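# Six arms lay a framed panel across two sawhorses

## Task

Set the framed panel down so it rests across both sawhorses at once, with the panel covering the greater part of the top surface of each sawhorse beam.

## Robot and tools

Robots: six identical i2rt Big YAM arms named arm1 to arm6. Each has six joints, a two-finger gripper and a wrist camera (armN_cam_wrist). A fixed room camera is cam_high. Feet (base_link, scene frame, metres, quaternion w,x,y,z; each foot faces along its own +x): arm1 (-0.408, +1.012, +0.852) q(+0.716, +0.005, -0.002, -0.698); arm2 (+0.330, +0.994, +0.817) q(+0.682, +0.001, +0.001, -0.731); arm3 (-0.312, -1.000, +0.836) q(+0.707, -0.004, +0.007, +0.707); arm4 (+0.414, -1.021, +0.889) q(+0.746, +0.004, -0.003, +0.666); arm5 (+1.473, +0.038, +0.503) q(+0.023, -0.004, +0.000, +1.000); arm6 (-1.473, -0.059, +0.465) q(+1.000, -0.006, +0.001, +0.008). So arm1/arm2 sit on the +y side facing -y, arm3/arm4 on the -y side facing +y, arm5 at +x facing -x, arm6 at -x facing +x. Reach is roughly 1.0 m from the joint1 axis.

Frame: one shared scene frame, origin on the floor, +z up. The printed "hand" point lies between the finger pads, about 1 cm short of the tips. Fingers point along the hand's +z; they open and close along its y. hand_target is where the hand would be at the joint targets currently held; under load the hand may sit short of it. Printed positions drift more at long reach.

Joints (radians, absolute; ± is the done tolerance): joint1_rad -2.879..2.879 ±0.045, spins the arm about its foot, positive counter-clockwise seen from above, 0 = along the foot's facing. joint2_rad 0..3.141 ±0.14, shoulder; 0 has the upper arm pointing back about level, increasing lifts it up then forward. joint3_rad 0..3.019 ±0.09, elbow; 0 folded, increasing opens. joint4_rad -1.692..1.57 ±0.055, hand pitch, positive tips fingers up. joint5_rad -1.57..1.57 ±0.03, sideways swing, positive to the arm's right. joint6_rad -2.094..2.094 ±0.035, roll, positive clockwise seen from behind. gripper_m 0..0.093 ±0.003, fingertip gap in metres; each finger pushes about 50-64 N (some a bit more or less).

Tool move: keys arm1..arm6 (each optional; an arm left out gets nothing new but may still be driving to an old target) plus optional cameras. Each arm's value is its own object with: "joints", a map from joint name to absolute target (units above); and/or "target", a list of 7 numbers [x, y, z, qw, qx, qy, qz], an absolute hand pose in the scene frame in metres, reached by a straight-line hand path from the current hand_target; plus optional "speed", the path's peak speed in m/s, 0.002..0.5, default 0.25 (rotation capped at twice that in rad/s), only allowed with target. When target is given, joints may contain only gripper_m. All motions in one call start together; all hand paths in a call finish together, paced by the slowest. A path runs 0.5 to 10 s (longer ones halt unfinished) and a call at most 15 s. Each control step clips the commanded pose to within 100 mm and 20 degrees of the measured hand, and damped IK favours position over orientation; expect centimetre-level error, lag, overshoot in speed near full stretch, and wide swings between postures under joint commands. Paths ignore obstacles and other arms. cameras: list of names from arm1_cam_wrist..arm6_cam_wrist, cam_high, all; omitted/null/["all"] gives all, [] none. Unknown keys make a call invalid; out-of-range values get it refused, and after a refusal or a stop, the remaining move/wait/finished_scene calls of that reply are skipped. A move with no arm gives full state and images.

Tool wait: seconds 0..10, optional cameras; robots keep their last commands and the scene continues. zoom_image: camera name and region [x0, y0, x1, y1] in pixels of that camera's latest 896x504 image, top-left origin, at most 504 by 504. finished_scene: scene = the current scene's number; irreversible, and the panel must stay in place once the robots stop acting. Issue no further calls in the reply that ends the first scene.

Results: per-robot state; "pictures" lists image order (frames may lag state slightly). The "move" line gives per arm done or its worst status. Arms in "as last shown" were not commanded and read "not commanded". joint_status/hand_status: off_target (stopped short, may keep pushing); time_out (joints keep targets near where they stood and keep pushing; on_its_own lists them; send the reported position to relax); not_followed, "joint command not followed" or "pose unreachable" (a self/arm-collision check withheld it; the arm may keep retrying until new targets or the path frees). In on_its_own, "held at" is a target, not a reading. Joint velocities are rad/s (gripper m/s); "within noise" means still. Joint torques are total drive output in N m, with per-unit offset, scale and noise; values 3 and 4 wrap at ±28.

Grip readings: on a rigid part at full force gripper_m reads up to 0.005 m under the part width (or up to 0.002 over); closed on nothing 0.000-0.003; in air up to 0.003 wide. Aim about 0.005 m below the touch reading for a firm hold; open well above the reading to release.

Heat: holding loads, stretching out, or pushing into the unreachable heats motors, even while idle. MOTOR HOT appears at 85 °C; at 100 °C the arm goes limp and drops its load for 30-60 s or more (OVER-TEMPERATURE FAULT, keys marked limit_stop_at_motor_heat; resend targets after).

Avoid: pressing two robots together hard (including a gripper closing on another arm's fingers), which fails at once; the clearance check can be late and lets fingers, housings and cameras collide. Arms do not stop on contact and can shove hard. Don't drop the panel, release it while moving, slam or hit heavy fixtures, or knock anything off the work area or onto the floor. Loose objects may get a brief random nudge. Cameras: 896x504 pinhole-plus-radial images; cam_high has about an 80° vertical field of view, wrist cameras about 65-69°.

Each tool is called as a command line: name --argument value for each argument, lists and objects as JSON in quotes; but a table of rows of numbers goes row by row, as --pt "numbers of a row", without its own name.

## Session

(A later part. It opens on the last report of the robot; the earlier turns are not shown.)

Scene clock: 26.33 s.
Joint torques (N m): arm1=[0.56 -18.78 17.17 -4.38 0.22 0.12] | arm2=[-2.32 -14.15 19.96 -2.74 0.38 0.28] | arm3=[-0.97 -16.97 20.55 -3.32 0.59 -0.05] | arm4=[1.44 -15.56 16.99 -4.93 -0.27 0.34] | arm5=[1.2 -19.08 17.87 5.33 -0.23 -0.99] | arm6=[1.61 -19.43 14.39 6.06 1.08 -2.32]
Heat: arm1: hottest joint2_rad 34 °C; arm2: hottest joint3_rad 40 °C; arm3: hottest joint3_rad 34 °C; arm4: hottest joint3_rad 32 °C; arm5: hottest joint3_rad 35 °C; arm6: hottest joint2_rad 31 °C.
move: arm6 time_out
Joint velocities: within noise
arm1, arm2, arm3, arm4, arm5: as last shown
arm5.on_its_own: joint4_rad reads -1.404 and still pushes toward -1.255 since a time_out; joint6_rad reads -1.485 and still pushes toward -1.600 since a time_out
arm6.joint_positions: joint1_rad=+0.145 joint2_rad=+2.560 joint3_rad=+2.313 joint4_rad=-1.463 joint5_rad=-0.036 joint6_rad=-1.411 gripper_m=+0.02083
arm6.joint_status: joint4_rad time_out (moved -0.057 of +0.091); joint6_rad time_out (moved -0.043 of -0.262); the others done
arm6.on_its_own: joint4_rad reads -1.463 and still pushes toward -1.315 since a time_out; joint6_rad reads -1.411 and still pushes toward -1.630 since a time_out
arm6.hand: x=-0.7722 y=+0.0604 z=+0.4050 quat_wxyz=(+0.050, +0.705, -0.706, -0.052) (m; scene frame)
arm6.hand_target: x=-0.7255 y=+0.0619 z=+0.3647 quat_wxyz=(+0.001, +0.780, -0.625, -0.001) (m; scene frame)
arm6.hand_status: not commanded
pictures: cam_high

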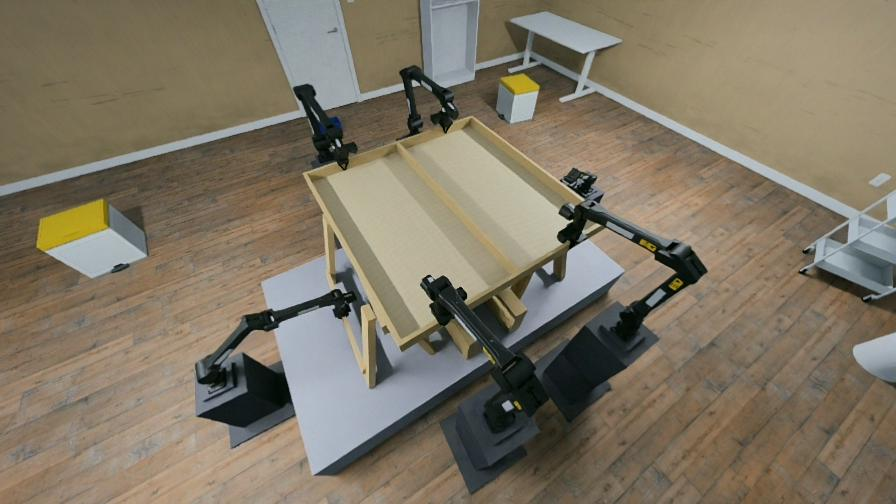

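move --arm6 '{"joints":{"joint2_rad":2.71,"joint3_rad":2.51,"joint4_rad":-1.37,"joint6_rad":-1.7}}' --cameras '["cam_high"]'

zoom_image --camera "cam_high" --region '[280, 180, 460, 420]'

Scene clock: 28.63 s.
Joint torques (N m): arm1=[0.62 -18.78 17.17 -4.4 0.22 0.12] | arm2=[-2.32 -14.15 19.96 -2.73 0.38 0.27] | arm3=[-1.03 -16.97 20.53 -3.33 0.59 -0.04] | arm4=[1.49 -15.38 17.03 -4.94 -0.28 0.35] | arm5=[1.2 -19.02 17.88 5.35 -0.23 -0.99] | arm6=[1.9 -20.25 14.16 6.12 0.98 -2.66]
Heat: arm1: hottest joint2_rad 34 °C; arm2: hottest joint3_rad 41 °C; arm3: hottest joint3_rad 35 °C; arm4: hottest joint3_rad 33 °C; arm5: hottest joint3_rad 35 °C; arm6: hottest joint2_rad 31 °C.
move: arm6 time_out
Joint velocities: within noise
arm1, arm2, arm3, arm4, arm5: as last shown
arm5.on_its_own: joint4_rad reads -1.404 and still pushes toward -1.255 since a time_out; joint6_rad reads -1.485 and still pushes toward -1.600 since a time_out
arm6.joint_positions: joint1_rad=+0.140 joint2_rad=+2.617 joint3_rad=+2.427 joint4_rad=-1.520 joint5_rad=-0.034 joint6_rad=-1.447 gripper_m=+0.02113
arm6.joint_status: joint4_rad time_out (moved -0.057 of +0.093); joint6_rad time_out (moved -0.036 of -0.289); the others done
arm6.on_its_own: joint4_rad reads -1.520 and still pushes toward -1.370 since a time_out; joint6_rad reads -1.447 and still pushes toward -1.700 since a time_out
arm6.hand: x=-0.7591 y=+0.0584 z=+0.4053 quat_wxyz=(+0.050, +0.716, -0.695, -0.052) (m; scene frame)
arm6.hand_target: x=-0.7151 y=+0.0636 z=+0.3651 quat_wxyz=(+0.001, +0.802, -0.598, -0.001) (m; scene frame)
arm6.hand_status: not commanded
pictures: cam_high

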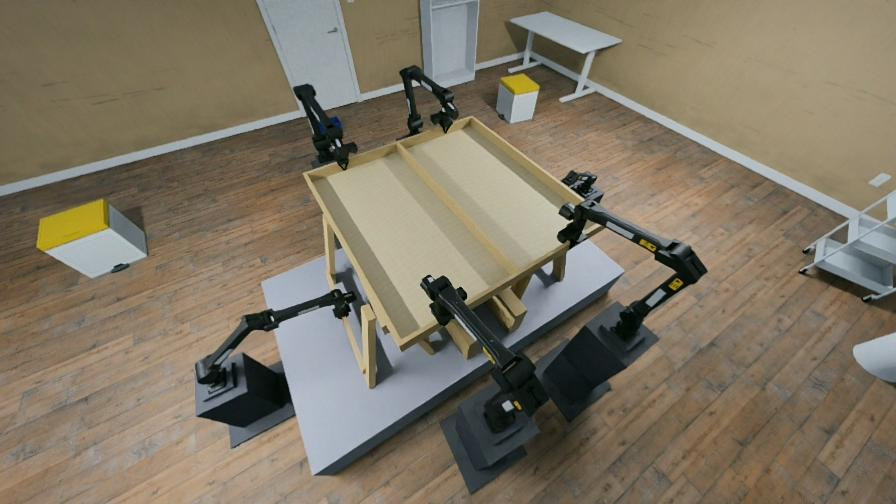

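Scaled by 2.100.

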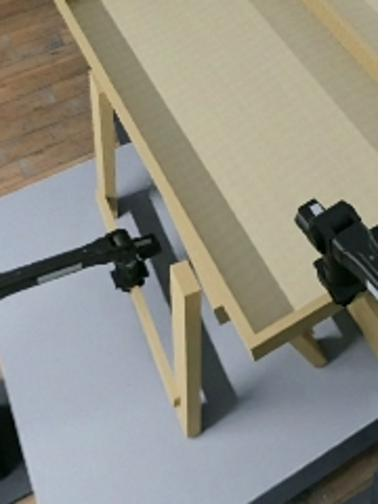

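zoom_image --camera "cam_high" --region '[320, 260, 540, 400]'

move --cameras '["arm6_cam_wrist","arm3_cam_wrist","arm1_cam_wrist"]'

Scaled by 2.291.

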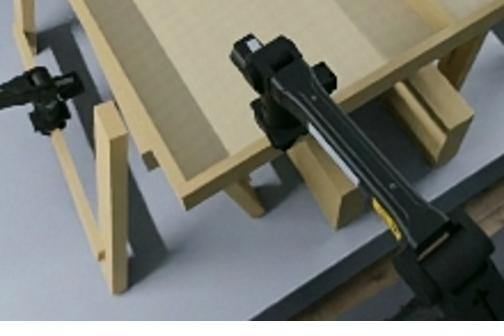

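Scene clock: 28.90 s.
Joint torques (N m): arm1=[0.56 -18.78 17.17 -4.38 0.22 0.12] | arm2=[-2.26 -14.15 19.95 -2.71 0.38 0.28] | arm3=[-1.03 -16.97 20.53 -3.32 0.59 -0.05] | arm4=[1.44 -15.38 17.01 -4.92 -0.27 0.35] | arm5=[1.26 -19.02 17.87 5.35 -0.23 -0.99] | arm6=[1.96 -20.19 14.16 6.12 0.98 -2.67]
Heat: arm1: hottest joint2_rad 34 °C; arm2: hottest joint3_rad 41 °C; arm3: hottest joint3_rad 35 °C; arm4: hottest joint3_rad 33 °C; arm5: hottest joint3_rad 35 °C; arm6: hottest joint2_rad 31 °C.
Joint velocities: within noise
arm1.joint_positions: joint1_rad=+0.051 joint2_rad=+1.494 joint3_rad=+1.371 joint4_rad=-1.501 joint5_rad=+0.004 joint6_rad=-1.515 gripper_m=+0.01875
arm1.joint_status: not commanded
arm1.hand: x=-0.3786 y=+0.5862 z=+1.0700 quat_wxyz=(-0.001, +0.010, -1.000, -0.028) (m; scene frame)
arm1.hand_target: x=-0.3802 y=+0.5959 z=+1.1438 quat_wxyz=(-0.001, +0.000, -1.000, +0.004) (m; scene frame)
arm1.hand_status: not commanded
arm2.joint_positions: joint1_rad=+0.159 joint2_rad=+1.403 joint3_rad=+1.358 joint4_rad=-1.600 joint5_rad=-0.005 joint6_rad=+1.617 gripper_m=+0.02057
arm2.joint_status: not commanded
arm2.hand: x=+0.3656 y=+0.6061 z=+1.0668 quat_wxyz=(+0.038, -0.999, -0.022, +0.000) (m; scene frame)
arm2.hand_target: x=+0.3600 y=+0.6035 z=+1.1530 quat_wxyz=(-0.038, -0.999, -0.001, -0.004) (m; scene frame)
arm2.hand_status: not commanded
arm3.joint_positions: joint1_rad=+0.138 joint2_rad=+1.419 joint3_rad=+1.349 joint4_rad=-1.586 joint5_rad=-0.007 joint6_rad=+1.691 gripper_m=+0.02040
arm3.joint_status: not commanded
arm3.hand: x=-0.3649 y=-0.6082 z=+1.0711 quat_wxyz=(+0.001, +0.009, -0.999, +0.051) (m; scene frame)
arm3.hand_target: x=-0.3597 y=-0.6011 z=+1.1451 quat_wxyz=(+0.001, +0.000, -1.000, -0.003) (m; scene frame)
arm3.hand_status: not commanded
arm4.joint_positions: joint1_rad=+0.188 joint2_rad=+1.529 joint3_rad=+1.326 joint4_rad=-1.418 joint5_rad=+0.004 joint6_rad=-1.522 gripper_m=+0.02108
arm4.joint_status: not commanded
arm4.hand: x=+0.3821 y=-0.5884 z=+1.0798 quat_wxyz=(+0.020, +1.000, +0.014, +0.003) (m; scene frame)
arm4.hand_target: x=+0.3805 y=-0.5930 z=+1.1455 quat_wxyz=(-0.004, +1.000, +0.001, -0.001) (m; scene frame)
arm4.hand_status: not commanded
arm5.joint_positions: joint1_rad=+0.133 joint2_rad=+2.583 joint3_rad=+2.294 joint4_rad=-1.404 joint5_rad=+0.003 joint6_rad=-1.485 gripper_m=+0.01979
arm5.joint_status: not commanded
arm5.on_its_own: joint4_rad reads -1.404 and still pushes toward -1.255 since a time_out; joint6_rad reads -1.485 and still pushes toward -1.600 since a time_out
arm5.hand: x=+0.7616 y=-0.0228 z=+0.4156 quat_wxyz=(+0.041, +0.705, +0.706, +0.051) (m; scene frame)
arm5.hand_target: x=+0.7221 y=-0.0338 z=+0.3649 quat_wxyz=(+0.002, +0.662, +0.750, +0.003) (m; scene frame)
arm5.hand_status: not commanded
arm6.joint_positions: joint1_rad=+0.140 joint2_rad=+2.617 joint3_rad=+2.427 joint4_rad=-1.520 joint5_rad=-0.034 joint6_rad=-1.447 gripper_m=+0.02113
arm6.joint_status: joint4_rad time_out (moved -0.057 of +0.093); joint6_rad time_out (moved -0.036 of -0.289); the others done
arm6.on_its_own: joint4_rad reads -1.520 and still pushes toward -1.370 since a time_out; joint6_rad reads -1.447 and still pushes toward -1.700 since a time_out
arm6.hand: x=-0.7591 y=+0.0584 z=+0.4053 quat_wxyz=(+0.050, +0.716, -0.695, -0.052) (m; scene frame)
arm6.hand_target: x=-0.7151 y=+0.0636 z=+0.3651 quat_wxyz=(+0.001, +0.802, -0.598, -0.001) (m; scene frame)
arm6.hand_status: not commanded
pictures: arm1_cam_wrist, arm3_cam_wrist, arm6_cam_wrist

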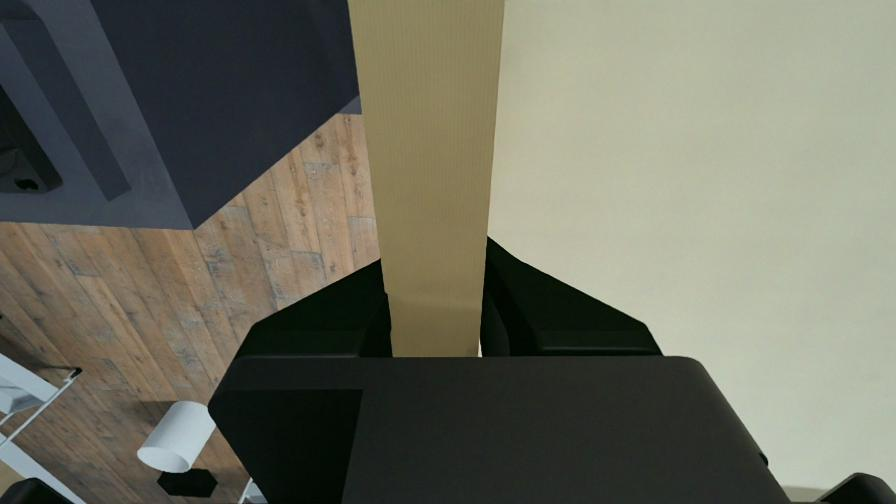

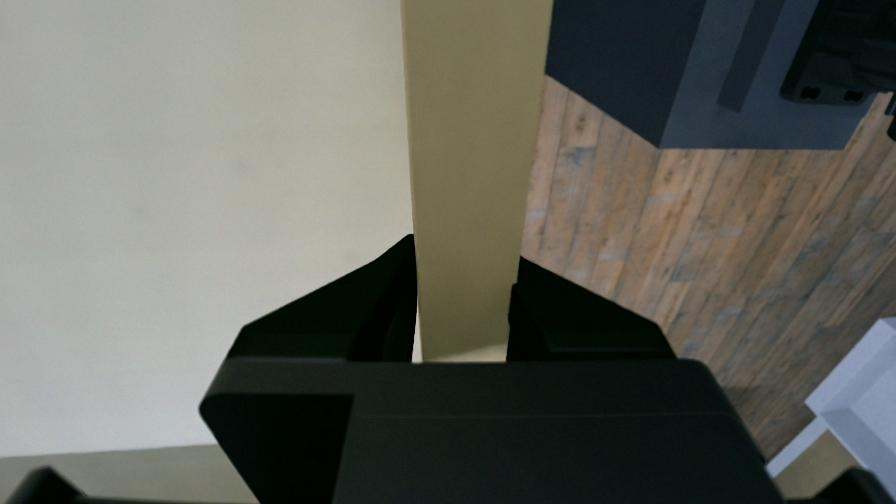

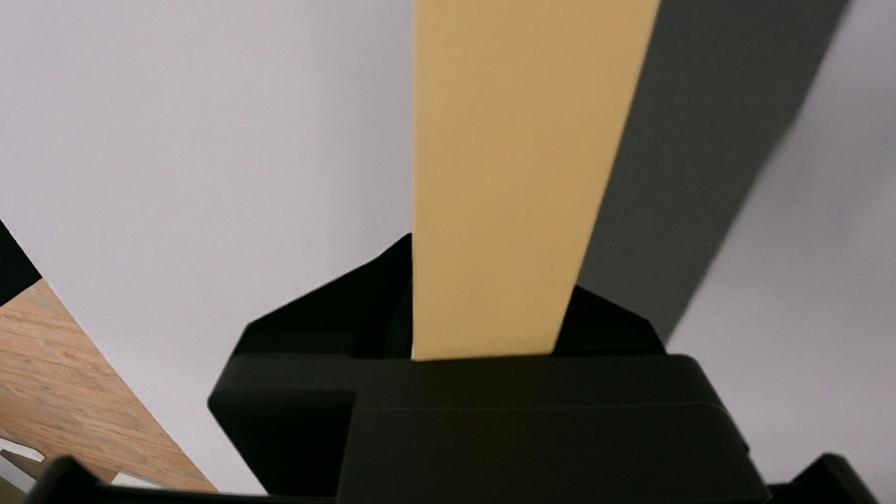

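wait --seconds 0.3 --cameras '["cam_high"]'

zoom_image --camera "cam_high" --region '[280, 180, 460, 420]'

Scene clock: 29.47 s.
Joint torques (N m): arm1=[0.56 -18.84 17.17 -4.4 0.22 0.12] | arm2=[-2.26 -14.15 19.96 -2.74 0.38 0.27] | arm3=[-1.03 -16.97 20.53 -3.32 0.59 -0.05] | arm4=[1.44 -15.56 17.01 -4.93 -0.27 0.35] | arm5=[1.26 -19.02 17.88 5.35 -0.23 -0.99] | arm6=[1.9 -20.25 14.16 6.12 0.98 -2.66]
Heat: arm1: hottest joint2_rad 34 °C; arm2: hottest joint3_rad 42 °C; arm3: hottest joint3_rad 36 °C; arm4: hottest joint3_rad 33 °C; arm5: hottest joint3_rad 36 °C; arm6: hottest joint2_rad 31 °C.
Joint velocities: within noise
arm1.joint_positions: joint1_rad=+0.051 joint2_rad=+1.494 joint3_rad=+1.371 joint4_rad=-1.501 joint5_rad=+0.004 joint6_rad=-1.515 gripper_m=+0.01875
arm1.joint_status: not commanded
arm1.hand: x=-0.3786 y=+0.5862 z=+1.0700 quat_wxyz=(-0.001, +0.010, -1.000, -0.028) (m; scene frame)
arm1.hand_target: x=-0.3802 y=+0.5959 z=+1.1438 quat_wxyz=(-0.001, +0.000, -1.000, +0.004) (m; scene frame)
arm1.hand_status: not commanded
arm2.joint_positions: joint1_rad=+0.159 joint2_rad=+1.403 joint3_rad=+1.358 joint4_rad=-1.600 joint5_rad=-0.005 joint6_rad=+1.617 gripper_m=+0.02057
arm2.joint_status: not commanded
arm2.hand: x=+0.3656 y=+0.6061 z=+1.0668 quat_wxyz=(+0.038, -0.999, -0.022, +0.000) (m; scene frame)
arm2.hand_target: x=+0.3600 y=+0.6035 z=+1.1530 quat_wxyz=(-0.038, -0.999, -0.001, -0.004) (m; scene frame)
arm2.hand_status: not commanded
arm3.joint_positions: joint1_rad=+0.138 joint2_rad=+1.419 joint3_rad=+1.349 joint4_rad=-1.586 joint5_rad=-0.007 joint6_rad=+1.691 gripper_m=+0.02040
arm3.joint_status: not commanded
arm3.hand: x=-0.3649 y=-0.6082 z=+1.0711 quat_wxyz=(+0.001, +0.009, -0.999, +0.051) (m; scene frame)
arm3.hand_target: x=-0.3597 y=-0.6011 z=+1.1451 quat_wxyz=(+0.001, +0.000, -1.000, -0.003) (m; scene frame)
arm3.hand_status: not commanded
arm4.joint_positions: joint1_rad=+0.188 joint2_rad=+1.529 joint3_rad=+1.326 joint4_rad=-1.418 joint5_rad=+0.004 joint6_rad=-1.522 gripper_m=+0.02108
arm4.joint_status: not commanded
arm4.hand: x=+0.3821 y=-0.5884 z=+1.0798 quat_wxyz=(+0.020, +1.000, +0.014, +0.003) (m; scene frame)
arm4.hand_target: x=+0.3805 y=-0.5930 z=+1.1455 quat_wxyz=(-0.004, +1.000, +0.001, -0.001) (m; scene frame)
arm4.hand_status: not commanded
arm5.joint_positions: joint1_rad=+0.133 joint2_rad=+2.583 joint3_rad=+2.294 joint4_rad=-1.404 joint5_rad=+0.003 joint6_rad=-1.485 gripper_m=+0.01979
arm5.joint_status: not commanded
arm5.on_its_own: joint4_rad reads -1.404 and still pushes toward -1.255 since a time_out; joint6_rad reads -1.485 and still pushes toward -1.600 since a time_out
arm5.hand: x=+0.7616 y=-0.0228 z=+0.4156 quat_wxyz=(+0.041, +0.705, +0.706, +0.051) (m; scene frame)
arm5.hand_target: x=+0.7221 y=-0.0338 z=+0.3649 quat_wxyz=(+0.002, +0.662, +0.750, +0.003) (m; scene frame)
arm5.hand_status: not commanded
arm6.joint_positions: joint1_rad=+0.140 joint2_rad=+2.617 joint3_rad=+2.427 joint4_rad=-1.520 joint5_rad=-0.034 joint6_rad=-1.447 gripper_m=+0.02113
arm6.joint_status: joint4_rad time_out (moved -0.057 of +0.093); joint6_rad time_out (moved -0.036 of -0.289); the others done
arm6.on_its_own: joint4_rad reads -1.520 and still pushes toward -1.370 since a time_out; joint6_rad reads -1.447 and still pushes toward -1.700 since a time_out
arm6.hand: x=-0.7591 y=+0.0584 z=+0.4053 quat_wxyz=(+0.050, +0.716, -0.695, -0.052) (m; scene frame)
arm6.hand_target: x=-0.7151 y=+0.0636 z=+0.3651 quat_wxyz=(+0.001, +0.802, -0.598, -0.001) (m; scene frame)
arm6.hand_status: not commanded
wait: 0.30 s; at rest from the start
pictures: cam_high

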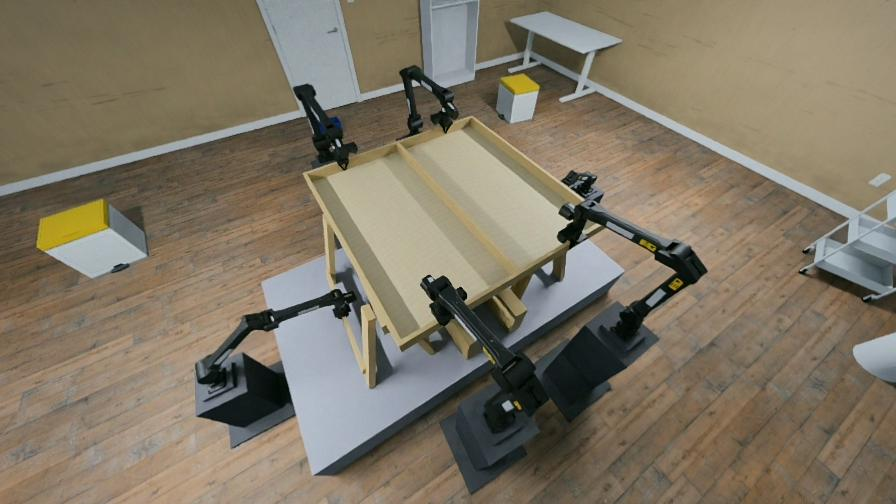

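Scaled by 2.100.

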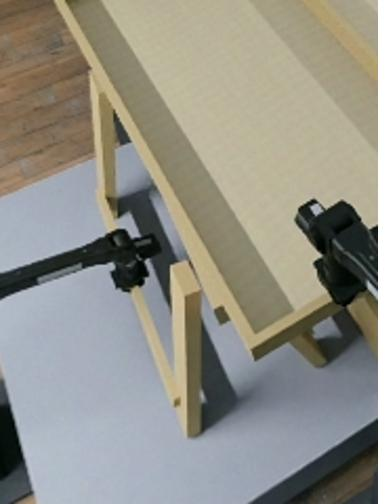

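move --arm1 '{"target":[-0.38,0.590,1.03,0,0,1,0],"speed":0.06}' --arm2 '{"target":[0.36,0.602,1.045,0,1,0,0],"speed":0.06}' --arm3 '{"target":[-0.36,-0.601,1.03,0,0,1,0],"speed":0.06}' --arm4 '{"target":[0.38,-0.587,1.03,0,1,0,0],"speed":0.06}' --cameras '[]'

move --arm1 '{"target":[-0.38,0.588,1.006,0,0,1,0],"speed":0.05}' --arm2 '{"target":[0.36,0.605,1.004,0,1,0,0],"speed":0.05}' --arm3 '{"target":[-0.36,-0.602,1.004,0,0,1,0],"speed":0.05}' --arm4 '{"target":[0.38,-0.584,1.006,0,1,0,0],"speed":0.05}' --cameras '["cam_high"]'

zoom_image --camera "cam_high" --region '[280, 180, 460, 420]'

zoom_image --camera "cam_high" --region '[440, 110, 640, 310]'

Scene clock: 32.70 s.
Joint torques (N m): arm1=[0.21 -15.33 8.98 -0.01 0.17 0.07] | arm2=[-2.43 -11.69 11.97 -0.79 0.34 0.25] | arm3=[-1.08 -16.15 9.61 -0.12 0.54 -0.07] | arm4=[1.26 -13.8 8.16 -1.39 -0.11 0.37] | arm5=[1.2 -19.14 17.78 5.38 -0.25 -0.99] | arm6=[1.96 -20.25 14.15 6.12 0.97 -2.66]
Heat: arm1: hottest joint3_rad 35 °C; arm2: hottest joint3_rad 42 °C; arm3: hottest joint3_rad 36 °C; arm4: hottest joint3_rad 33 °C; arm5: hottest joint3_rad 37 °C; arm6: hottest joint2_rad 31 °C.
move: arm1 off_target; arm2 off_target; arm3 off_target; arm4 off_target
Joint velocities: within noise
arm1.joint_positions: joint1_rad=+0.053 joint2_rad=+1.497 joint3_rad=+1.226 joint4_rad=-1.324 joint5_rad=+0.006 joint6_rad=-1.512 gripper_m=+0.01785
arm1.joint_status: not commanded
arm1.hand: x=-0.3780 y=+0.5893 z=+1.0141 quat_wxyz=(-0.001, +0.009, -1.000, -0.014) (m; scene frame)
arm1.hand_target: x=-0.3799 y=+0.5902 z=+1.0296 quat_wxyz=(+0.000, +0.000, -1.000, +0.000) (m; scene frame)
arm1.hand_status: off_target (0.016 m and 1.9 deg from the pose sent, 0.040 m and 3.4 deg at the start)
arm2.joint_positions: joint1_rad=+0.161 joint2_rad=+1.411 joint3_rad=+1.211 joint4_rad=-1.441 joint5_rad=-0.004 joint6_rad=+1.622 gripper_m=+0.02031
arm2.joint_status: not commanded
arm2.hand: x=+0.3659 y=+0.6097 z=+1.0077 quat_wxyz=(+0.037, -0.999, -0.021, +0.001) (m; scene frame)
arm2.hand_target: x=+0.3602 y=+0.6035 z=+1.0439 quat_wxyz=(+0.000, -1.000, +0.000, +0.000) (m; scene frame)
arm2.hand_status: off_target (0.039 m and 4.8 deg from the pose sent, 0.023 m and 5.0 deg at the start)
arm3.joint_positions: joint1_rad=+0.139 joint2_rad=+1.426 joint3_rad=+1.192 joint4_rad=-1.365 joint5_rad=-0.005 joint6_rad=+1.692 gripper_m=+0.01894
arm3.joint_status: not commanded
arm3.hand: x=-0.3660 y=-0.6019 z=+1.0083 quat_wxyz=(+0.003, +0.008, -1.000, +0.022) (m; scene frame)
arm3.hand_target: x=-0.3602 y=-0.6014 z=+1.0294 quat_wxyz=(+0.000, +0.000, -1.000, +0.000) (m; scene frame)
arm3.hand_status: off_target (0.023 m and 2.7 deg from the pose sent, 0.042 m and 5.9 deg at the start)
arm4.joint_positions: joint1_rad=+0.189 joint2_rad=+1.578 joint3_rad=+1.201 joint4_rad=-1.208 joint5_rad=+0.000 joint6_rad=-1.523 gripper_m=+0.01984
arm4.joint_status: not commanded
arm4.hand: x=+0.3803 y=-0.5793 z=+1.0132 quat_wxyz=(+0.002, +1.000, +0.015, +0.000) (m; scene frame)
arm4.hand_target: x=+0.3801 y=-0.5868 z=+1.0293 quat_wxyz=(+0.000, +1.000, +0.000, +0.000) (m; scene frame)
arm4.hand_status: off_target (0.019 m and 1.7 deg from the pose sent, 0.050 m and 2.8 deg at the start)
arm5.joint_positions: joint1_rad=+0.133 joint2_rad=+2.584 joint3_rad=+2.295 joint4_rad=-1.405 joint5_rad=+0.004 joint6_rad=-1.485 gripper_m=+0.01979
arm5.joint_status: not commanded
arm5.on_its_own: joint4_rad reads -1.405 and still pushes toward -1.255 since a time_out; joint6_rad reads -1.485 and still pushes toward -1.600 since a time_out
arm5.hand: x=+0.7617 y=-0.0227 z=+0.4153 quat_wxyz=(+0.041, +0.705, +0.706, +0.051) (m; scene frame)
arm5.hand_target: x=+0.7222 y=-0.0338 z=+0.3648 quat_wxyz=(+0.003, +0.662, +0.750, +0.003) (m; scene frame)
arm5.hand_status: not commanded
arm6.joint_positions: joint1_rad=+0.140 joint2_rad=+2.618 joint3_rad=+2.427 joint4_rad=-1.520 joint5_rad=-0.034 joint6_rad=-1.448 gripper_m=+0.02113
arm6.joint_status: not commanded
arm6.on_its_own: joint4_rad reads -1.520 and still pushes toward -1.370 since a time_out; joint6_rad reads -1.448 and still pushes toward -1.700 since a time_out
arm6.hand: x=-0.7592 y=+0.0584 z=+0.4051 quat_wxyz=(+0.050, +0.716, -0.694, -0.053) (m; scene frame)
arm6.hand_target: x=-0.7152 y=+0.0636 z=+0.3649 quat_wxyz=(+0.001, +0.802, -0.598, -0.001) (m; scene frame)
arm6.hand_status: not commanded
pictures: none
No camera images: "cameras" was empty.

Scene clock: 34.00 s.
Joint torques (N m): arm1=[0.15 -12.75 7.15 1.22 0.19 0.07] | arm2=[-2.43 -8.12 7.57 1.1 0.41 0.24] | arm3=[-1.08 -12.92 7.2 0.99 0.52 -0.08] | arm4=[1.26 -10.7 6.67 0.09 -0.1 0.36] | arm5=[1.26 -19.08 17.8 5.39 -0.26 -0.99] | arm6=[1.96 -20.25 14.15 6.13 0.98 -2.66]
Heat: arm1: hottest joint3_rad 35 °C; arm2: hottest joint3_rad 42 °C; arm3: hottest joint3_rad 36 °C; arm4: hottest joint3_rad 33 °C; arm5: hottest joint3_rad 37 °C; arm6: hottest joint2_rad 31 °C.
move: arm1 done; arm2 off_target; arm3 done; arm4 done
Joint velocities: within noise
arm1.joint_positions: joint1_rad=+0.053 joint2_rad=+1.486 joint3_rad=+1.211 joint4_rad=-1.294 joint5_rad=+0.006 joint6_rad=-1.512 gripper_m=+0.01759
arm1.joint_status: not commanded
arm1.hand: x=-0.3778 y=+0.5874 z=+1.0130 quat_wxyz=(-0.002, +0.009, -1.000, -0.001) (m; scene frame)
arm1.hand_target: x=-0.3799 y=+0.5880 z=+1.0062 quat_wxyz=(+0.000, +0.000, -1.000, +0.000) (m; scene frame)
arm1.hand_status: done (0.007 m and 1.1 deg from the pose sent, 0.009 m and 1.9 deg at the start)
arm2.joint_positions: joint1_rad=+0.161 joint2_rad=+1.382 joint3_rad=+1.175 joint4_rad=-1.382 joint5_rad=-0.005 joint6_rad=+1.622 gripper_m=+0.01852
arm2.joint_status: not commanded
arm2.hand: x=+0.3662 y=+0.6085 z=+1.0049 quat_wxyz=(+0.010, -1.000, -0.021, -0.002) (m; scene frame)
arm2.hand_target: x=+0.3600 y=+0.6051 z=+1.0042 quat_wxyz=(+0.000, -1.000, +0.000, +0.000) (m; scene frame)
arm2.hand_status: off_target (0.007 m and 2.6 deg from the pose sent, 0.008 m and 4.8 deg at the start)
arm3.joint_positions: joint1_rad=+0.139 joint2_rad=+1.405 joint3_rad=+1.167 joint4_rad=-1.321 joint5_rad=-0.004 joint6_rad=+1.692 gripper_m=+0.01818
arm3.joint_status: not commanded
arm3.hand: x=-0.3662 y=-0.6005 z=+1.0071 quat_wxyz=(+0.006, +0.008, -1.000, +0.003) (m; scene frame)
arm3.hand_target: x=-0.3601 y=-0.6020 z=+1.0041 quat_wxyz=(+0.000, +0.000, -1.000, +0.000) (m; scene frame)
arm3.hand_status: done (0.007 m and 1.2 deg from the pose sent, 0.007 m and 2.7 deg at the start)
arm4.joint_positions: joint1_rad=+0.189 joint2_rad=+1.571 joint3_rad=+1.189 joint4_rad=-1.185 joint5_rad=+0.000 joint6_rad=-1.523 gripper_m=+0.01917
arm4.joint_status: not commanded
arm4.hand: x=+0.3802 y=-0.5783 z=+1.0116 quat_wxyz=(-0.007, +1.000, +0.015, +0.000) (m; scene frame)
arm4.hand_target: x=+0.3801 y=-0.5839 z=+1.0061 quat_wxyz=(+0.000, +1.000, +0.000, +0.000) (m; scene frame)
arm4.hand_status: done (0.008 m and 1.8 deg from the pose sent, 0.009 m and 1.7 deg at the start)
arm5, arm6: as last shown
arm5.on_its_own: joint4_rad reads -1.405 and still pushes toward -1.255 since a time_out; joint6_rad reads -1.485 and still pushes toward -1.600 since a time_out
arm5.hand_target: x=+0.7221 y=-0.0338 z=+0.3649 quat_wxyz=(+0.002, +0.662, +0.750, +0.003) (m; scene frame)
arm6.on_its_own: joint4_rad reads -1.520 and still pushes toward -1.370 since a time_out; joint6_rad reads -1.448 and still pushes toward -1.700 since a time_out
arm6.hand_target: x=-0.7152 y=+0.0636 z=+0.3650 quat_wxyz=(+0.001, +0.802, -0.598, -0.001) (m; scene frame)
pictures: cam_high

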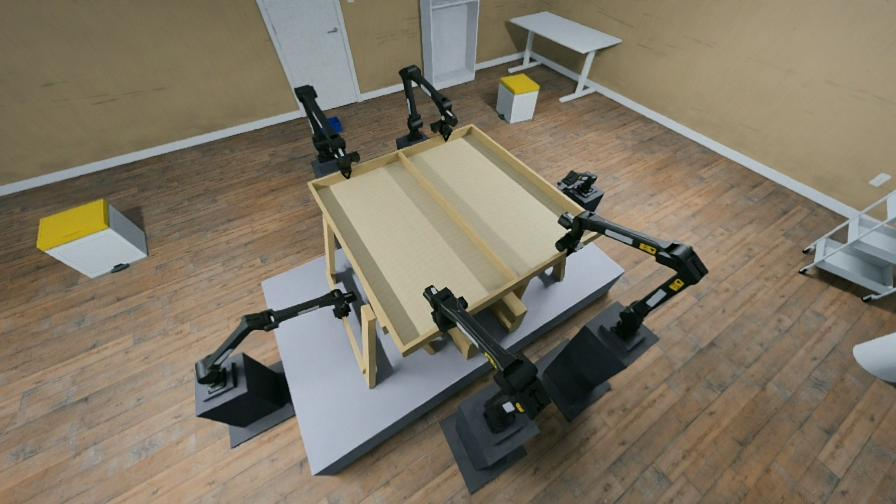

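Scaled by 2.100.

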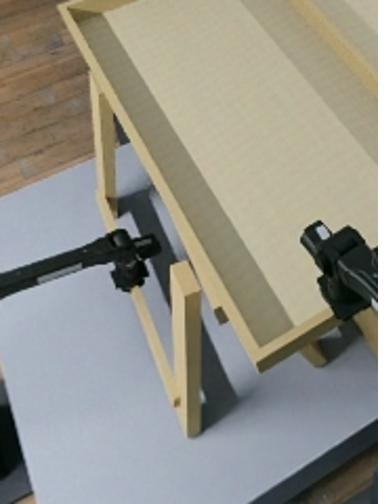

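Scaled by 2.520.

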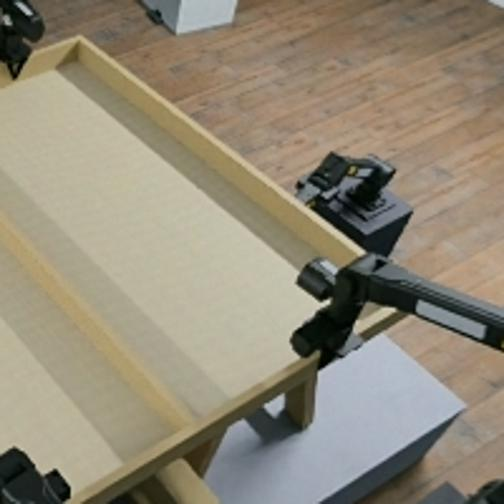

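move --arm1 '{"joints":{"gripper_m":0.05}}' --arm2 '{"joints":{"gripper_m":0.05}}' --arm3 '{"joints":{"gripper_m":0.05}}' --arm4 '{"joints":{"gripper_m":0.05}}' --arm5 '{"joints":{"gripper_m":0.09,"joint3_rad":2.295,"joint4_rad":-1.405,"joint6_rad":-1.485}}' --arm6 '{"joints":{"gripper_m":0.09,"joint3_rad":2.427,"joint4_rad":-1.52,"joint6_rad":-1.448}}' --cameras '[]'

move --arm1 '{"target":[-0.38,0.588,1.07,0,0,1,0],"speed":0.12}' --arm2 '{"target":[0.364,0.605,1.07,0,1,0,0],"speed":0.12}' --arm3 '{"target":[-0.364,-0.601,1.07,0,0,1,0],"speed":0.12}' --arm4 '{"target":[0.38,-0.58,1.07,0,1,0,0],"speed":0.12}' --arm5 '{"target":[0.772,-0.023,0.53,0,0.707,0.707,0],"speed":0.15}' --arm6 '{"target":[-0.77,0.058,0.53,0,0.717,-0.697,0],"speed":0.15}' --cameras '["cam_high"]'

zoom_image --camera "cam_high" --region '[280, 110, 640, 420]'

Scene clock: 35.53 s.
Joint torques (N m): arm1=[0.21 -12.69 8.25 0.94 0.09 0] | arm2=[-1.9 -8.18 7.62 0.62 0.29 0.09] | arm3=[-1.08 -12.86 7.75 0.9 0.14 -0.08] | arm4=[1.32 -10.46 6.93 0.16 -0.09 0.15] | arm5=[1.14 -20.07 9.52 -0.36 -0.03 0.13] | arm6=[1.79 -21.13 6.56 -0.44 0.19 -0.03]
Heat: arm1: hottest joint3_rad 35 °C; arm2: hottest joint3_rad 42 °C; arm3: hottest joint3_rad 36 °C; arm4: hottest joint3_rad 33 °C; arm5: hottest joint3_rad 37 °C; arm6: hottest joint2_rad 31 °C.
move: arm1 done; arm2 done; arm3 done; arm4 done; arm5 done; arm6 done
Joint velocities: within noise
arm1.joint_positions: joint1_rad=+0.052 joint2_rad=+1.486 joint3_rad=+1.195 joint4_rad=-1.287 joint5_rad=+0.008 joint6_rad=-1.505 gripper_m=+0.04995
arm1.joint_status: all done
arm1.hand: x=-0.3788 y=+0.5912 z=+1.0072 quat_wxyz=(-0.001, +0.005, -1.000, -0.005) (m; scene frame)
arm1.hand_target: x=-0.3800 y=+0.5881 z=+1.0061 quat_wxyz=(+0.000, +0.000, -1.000, +0.000) (m; scene frame)
arm1.hand_status: not commanded
arm2.joint_positions: joint1_rad=+0.156 joint2_rad=+1.382 joint3_rad=+1.174 joint4_rad=-1.370 joint5_rad=-0.002 joint6_rad=+1.639 gripper_m=+0.04988
arm2.joint_status: all done
arm2.hand: x=+0.3639 y=+0.6055 z=+1.0047 quat_wxyz=(+0.004, -1.000, -0.010, -0.001) (m; scene frame)
arm2.hand_target: x=+0.3600 y=+0.6051 z=+1.0040 quat_wxyz=(+0.000, -1.000, +0.000, +0.000) (m; scene frame)
arm2.hand_status: not commanded
arm3.joint_positions: joint1_rad=+0.139 joint2_rad=+1.405 joint3_rad=+1.160 joint4_rad=-1.318 joint5_rad=+0.005 joint6_rad=+1.692 gripper_m=+0.04992
arm3.joint_status: all done
arm3.hand: x=-0.3644 y=-0.6020 z=+1.0044 quat_wxyz=(+0.001, +0.008, -1.000, +0.004) (m; scene frame)
arm3.hand_target: x=-0.3601 y=-0.6020 z=+1.0040 quat_wxyz=(+0.000, +0.000, -1.000, +0.000) (m; scene frame)
arm3.hand_status: not commanded
arm4.joint_positions: joint1_rad=+0.189 joint2_rad=+1.569 joint3_rad=+1.185 joint4_rad=-1.186 joint5_rad=+0.000 joint6_rad=-1.504 gripper_m=+0.04995
arm4.joint_status: all done
arm4.hand: x=+0.3804 y=-0.5800 z=+1.0113 quat_wxyz=(-0.005, +1.000, +0.005, +0.000) (m; scene frame)
arm4.hand_target: x=+0.3801 y=-0.5840 z=+1.0061 quat_wxyz=(+0.000, +1.000, +0.000, +0.000) (m; scene frame)
arm4.hand_status: not commanded
arm5.joint_positions: joint1_rad=+0.134 joint2_rad=+2.592 joint3_rad=+2.309 joint4_rad=-1.390 joint5_rad=-0.001 joint6_rad=-1.495 gripper_m=+0.08988
arm5.joint_status: all done
arm5.hand: x=+0.7551 y=-0.0247 z=+0.4134 quat_wxyz=(+0.037, +0.702, +0.710, +0.042) (m; scene frame)
arm5.hand_target: x=+0.7893 y=-0.0274 z=+0.3431 quat_wxyz=(+0.076, +0.699, +0.706, +0.091) (m; scene frame)
arm5.hand_status: not commanded
arm6.joint_positions: joint1_rad=+0.142 joint2_rad=+2.625 joint3_rad=+2.440 joint4_rad=-1.505 joint5_rad=-0.016 joint6_rad=-1.455 gripper_m=+0.08992
arm6.joint_status: all done
arm6.hand: x=-0.7526 y=+0.0576 z=+0.4036 quat_wxyz=(+0.048, +0.720, -0.691, -0.039) (m; scene frame)
arm6.hand_target: x=-0.7791 y=+0.0530 z=+0.3412 quat_wxyz=(+0.094, +0.714, -0.690, -0.071) (m; scene frame)
arm6.hand_status: not commanded
pictures: none
No camera images: "cameras" was empty.

Scene clock: 37.63 s.
Joint torques (N m): arm1=[0.32 -13.8 11.77 -0.02 0.09 -0.01] | arm2=[-1.03 -8.94 12.33 -0.23 0.29 0.09] | arm3=[-0.32 -12.98 12.67 0.13 0.12 -0.03] | arm4=[1.26 -12.34 12.62 -0.99 -0.1 0.14] | arm5=[0.56 -25.76 10.18 0.64 -0.1 0.14] | arm6=[1.9 -28.34 8.64 0.35 -0.07 0]
Heat: arm1: hottest joint3_rad 36 °C; arm2: hottest joint3_rad 41 °C; arm3: hottest joint3_rad 35 °C; arm4: hottest joint3_rad 33 °C; arm5: hottest joint3_rad 37 °C; arm6: hottest joint2_rad 31 °C.
move: arm1 off_target; arm2 off_target; arm3 off_target; arm4 off_target; arm5 done; arm6 off_target
Joint velocities: within noise
arm1.joint_positions: joint1_rad=+0.052 joint2_rad=+1.465 joint3_rad=+1.280 joint4_rad=-1.431 joint5_rad=+0.008 joint6_rad=-1.503 gripper_m=+0.04995
arm1.joint_status: not commanded
arm1.hand: x=-0.3798 y=+0.5990 z=+1.0473 quat_wxyz=(+0.001, +0.005, -1.000, -0.024) (m; scene frame)
arm1.hand_target: x=-0.3801 y=+0.5889 z=+1.0697 quat_wxyz=(+0.000, +0.000, -1.000, +0.000) (m; scene frame)
arm1.hand_status: off_target (0.025 m and 2.8 deg from the pose sent, 0.063 m and 0.8 deg at the start)
arm2.joint_positions: joint1_rad=+0.156 joint2_rad=+1.369 joint3_rad=+1.265 joint4_rad=-1.525 joint5_rad=-0.002 joint6_rad=+1.649 gripper_m=+0.04989
arm2.joint_status: not commanded
arm2.hand: x=+0.3629 y=+0.6169 z=+1.0441 quat_wxyz=(+0.030, -1.000, -0.004, +0.001) (m; scene frame)
arm2.hand_target: x=+0.3639 y=+0.6063 z=+1.0698 quat_wxyz=(+0.000, -1.000, +0.000, +0.000) (m; scene frame)
arm2.hand_status: off_target (0.029 m and 3.5 deg from the pose sent, 0.065 m and 1.2 deg at the start)
arm3.joint_positions: joint1_rad=+0.139 joint2_rad=+1.381 joint3_rad=+1.248 joint4_rad=-1.476 joint5_rad=+0.005 joint6_rad=+1.697 gripper_m=+0.04993
arm3.joint_status: not commanded
arm3.hand: x=-0.3624 y=-0.6138 z=+1.0471 quat_wxyz=(-0.002, +0.006, -1.000, +0.026) (m; scene frame)
arm3.hand_target: x=-0.3639 y=-0.6020 z=+1.0700 quat_wxyz=(+0.000, +0.000, -1.000, +0.000) (m; scene frame)
arm3.hand_status: off_target (0.026 m and 3.1 deg from the pose sent, 0.066 m and 1.0 deg at the start)
arm4.joint_positions: joint1_rad=+0.189 joint2_rad=+1.550 joint3_rad=+1.241 joint4_rad=-1.326 joint5_rad=+0.000 joint6_rad=-1.504 gripper_m=+0.05000
arm4.joint_status: not commanded
arm4.hand: x=+0.3814 y=-0.5941 z=+1.0394 quat_wxyz=(+0.028, +1.000, +0.005, +0.002) (m; scene frame)
arm4.hand_target: x=+0.3802 y=-0.5814 z=+1.0696 quat_wxyz=(+0.000, +1.000, +0.000, +0.000) (m; scene frame)
arm4.hand_status: off_target (0.034 m and 3.3 deg from the pose sent, 0.059 m and 0.8 deg at the start)
arm5.joint_positions: joint1_rad=+0.134 joint2_rad=+2.309 joint3_rad=+2.111 joint4_rad=-1.353 joint5_rad=+0.000 joint6_rad=-1.494 gripper_m=+0.08990
arm5.joint_status: not commanded
arm5.hand: x=+0.7693 y=-0.0231 z=+0.5390 quat_wxyz=(-0.004, +0.704, +0.711, -0.004) (m; scene frame)
arm5.hand_target: x=+0.7720 y=-0.0229 z=+0.5301 quat_wxyz=(+0.000, +0.707, +0.707, +0.000) (m; scene frame)
arm5.hand_status: done (0.009 m and 0.9 deg from the pose sent, 0.118 m and 6.4 deg at the start)
arm6.joint_positions: joint1_rad=+0.142 joint2_rad=+2.349 joint3_rad=+2.209 joint4_rad=-1.457 joint5_rad=-0.010 joint6_rad=-1.447 gripper_m=+0.08995
arm6.joint_status: not commanded
arm6.hand: x=-0.7747 y=+0.0545 z=+0.5131 quat_wxyz=(+0.012, +0.719, -0.695, -0.009) (m; scene frame)
arm6.hand_target: x=-0.7702 y=+0.0580 z=+0.5301 quat_wxyz=(+0.000, +0.717, -0.697, +0.000) (m; scene frame)
arm6.hand_status: off_target (0.018 m and 1.8 deg from the pose sent, 0.128 m and 7.1 deg at the start)
pictures: cam_high

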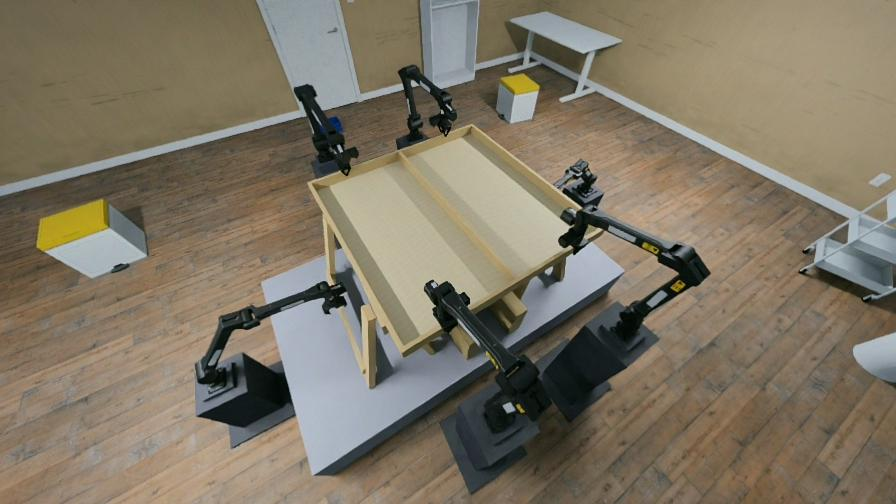

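Scaled by 1.400.

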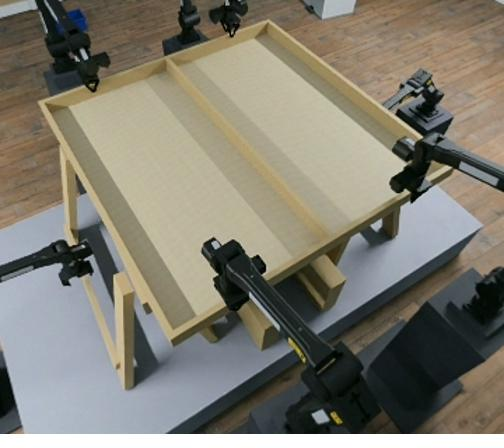

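finished_scene --scene 3

The scene is finished: the task was done.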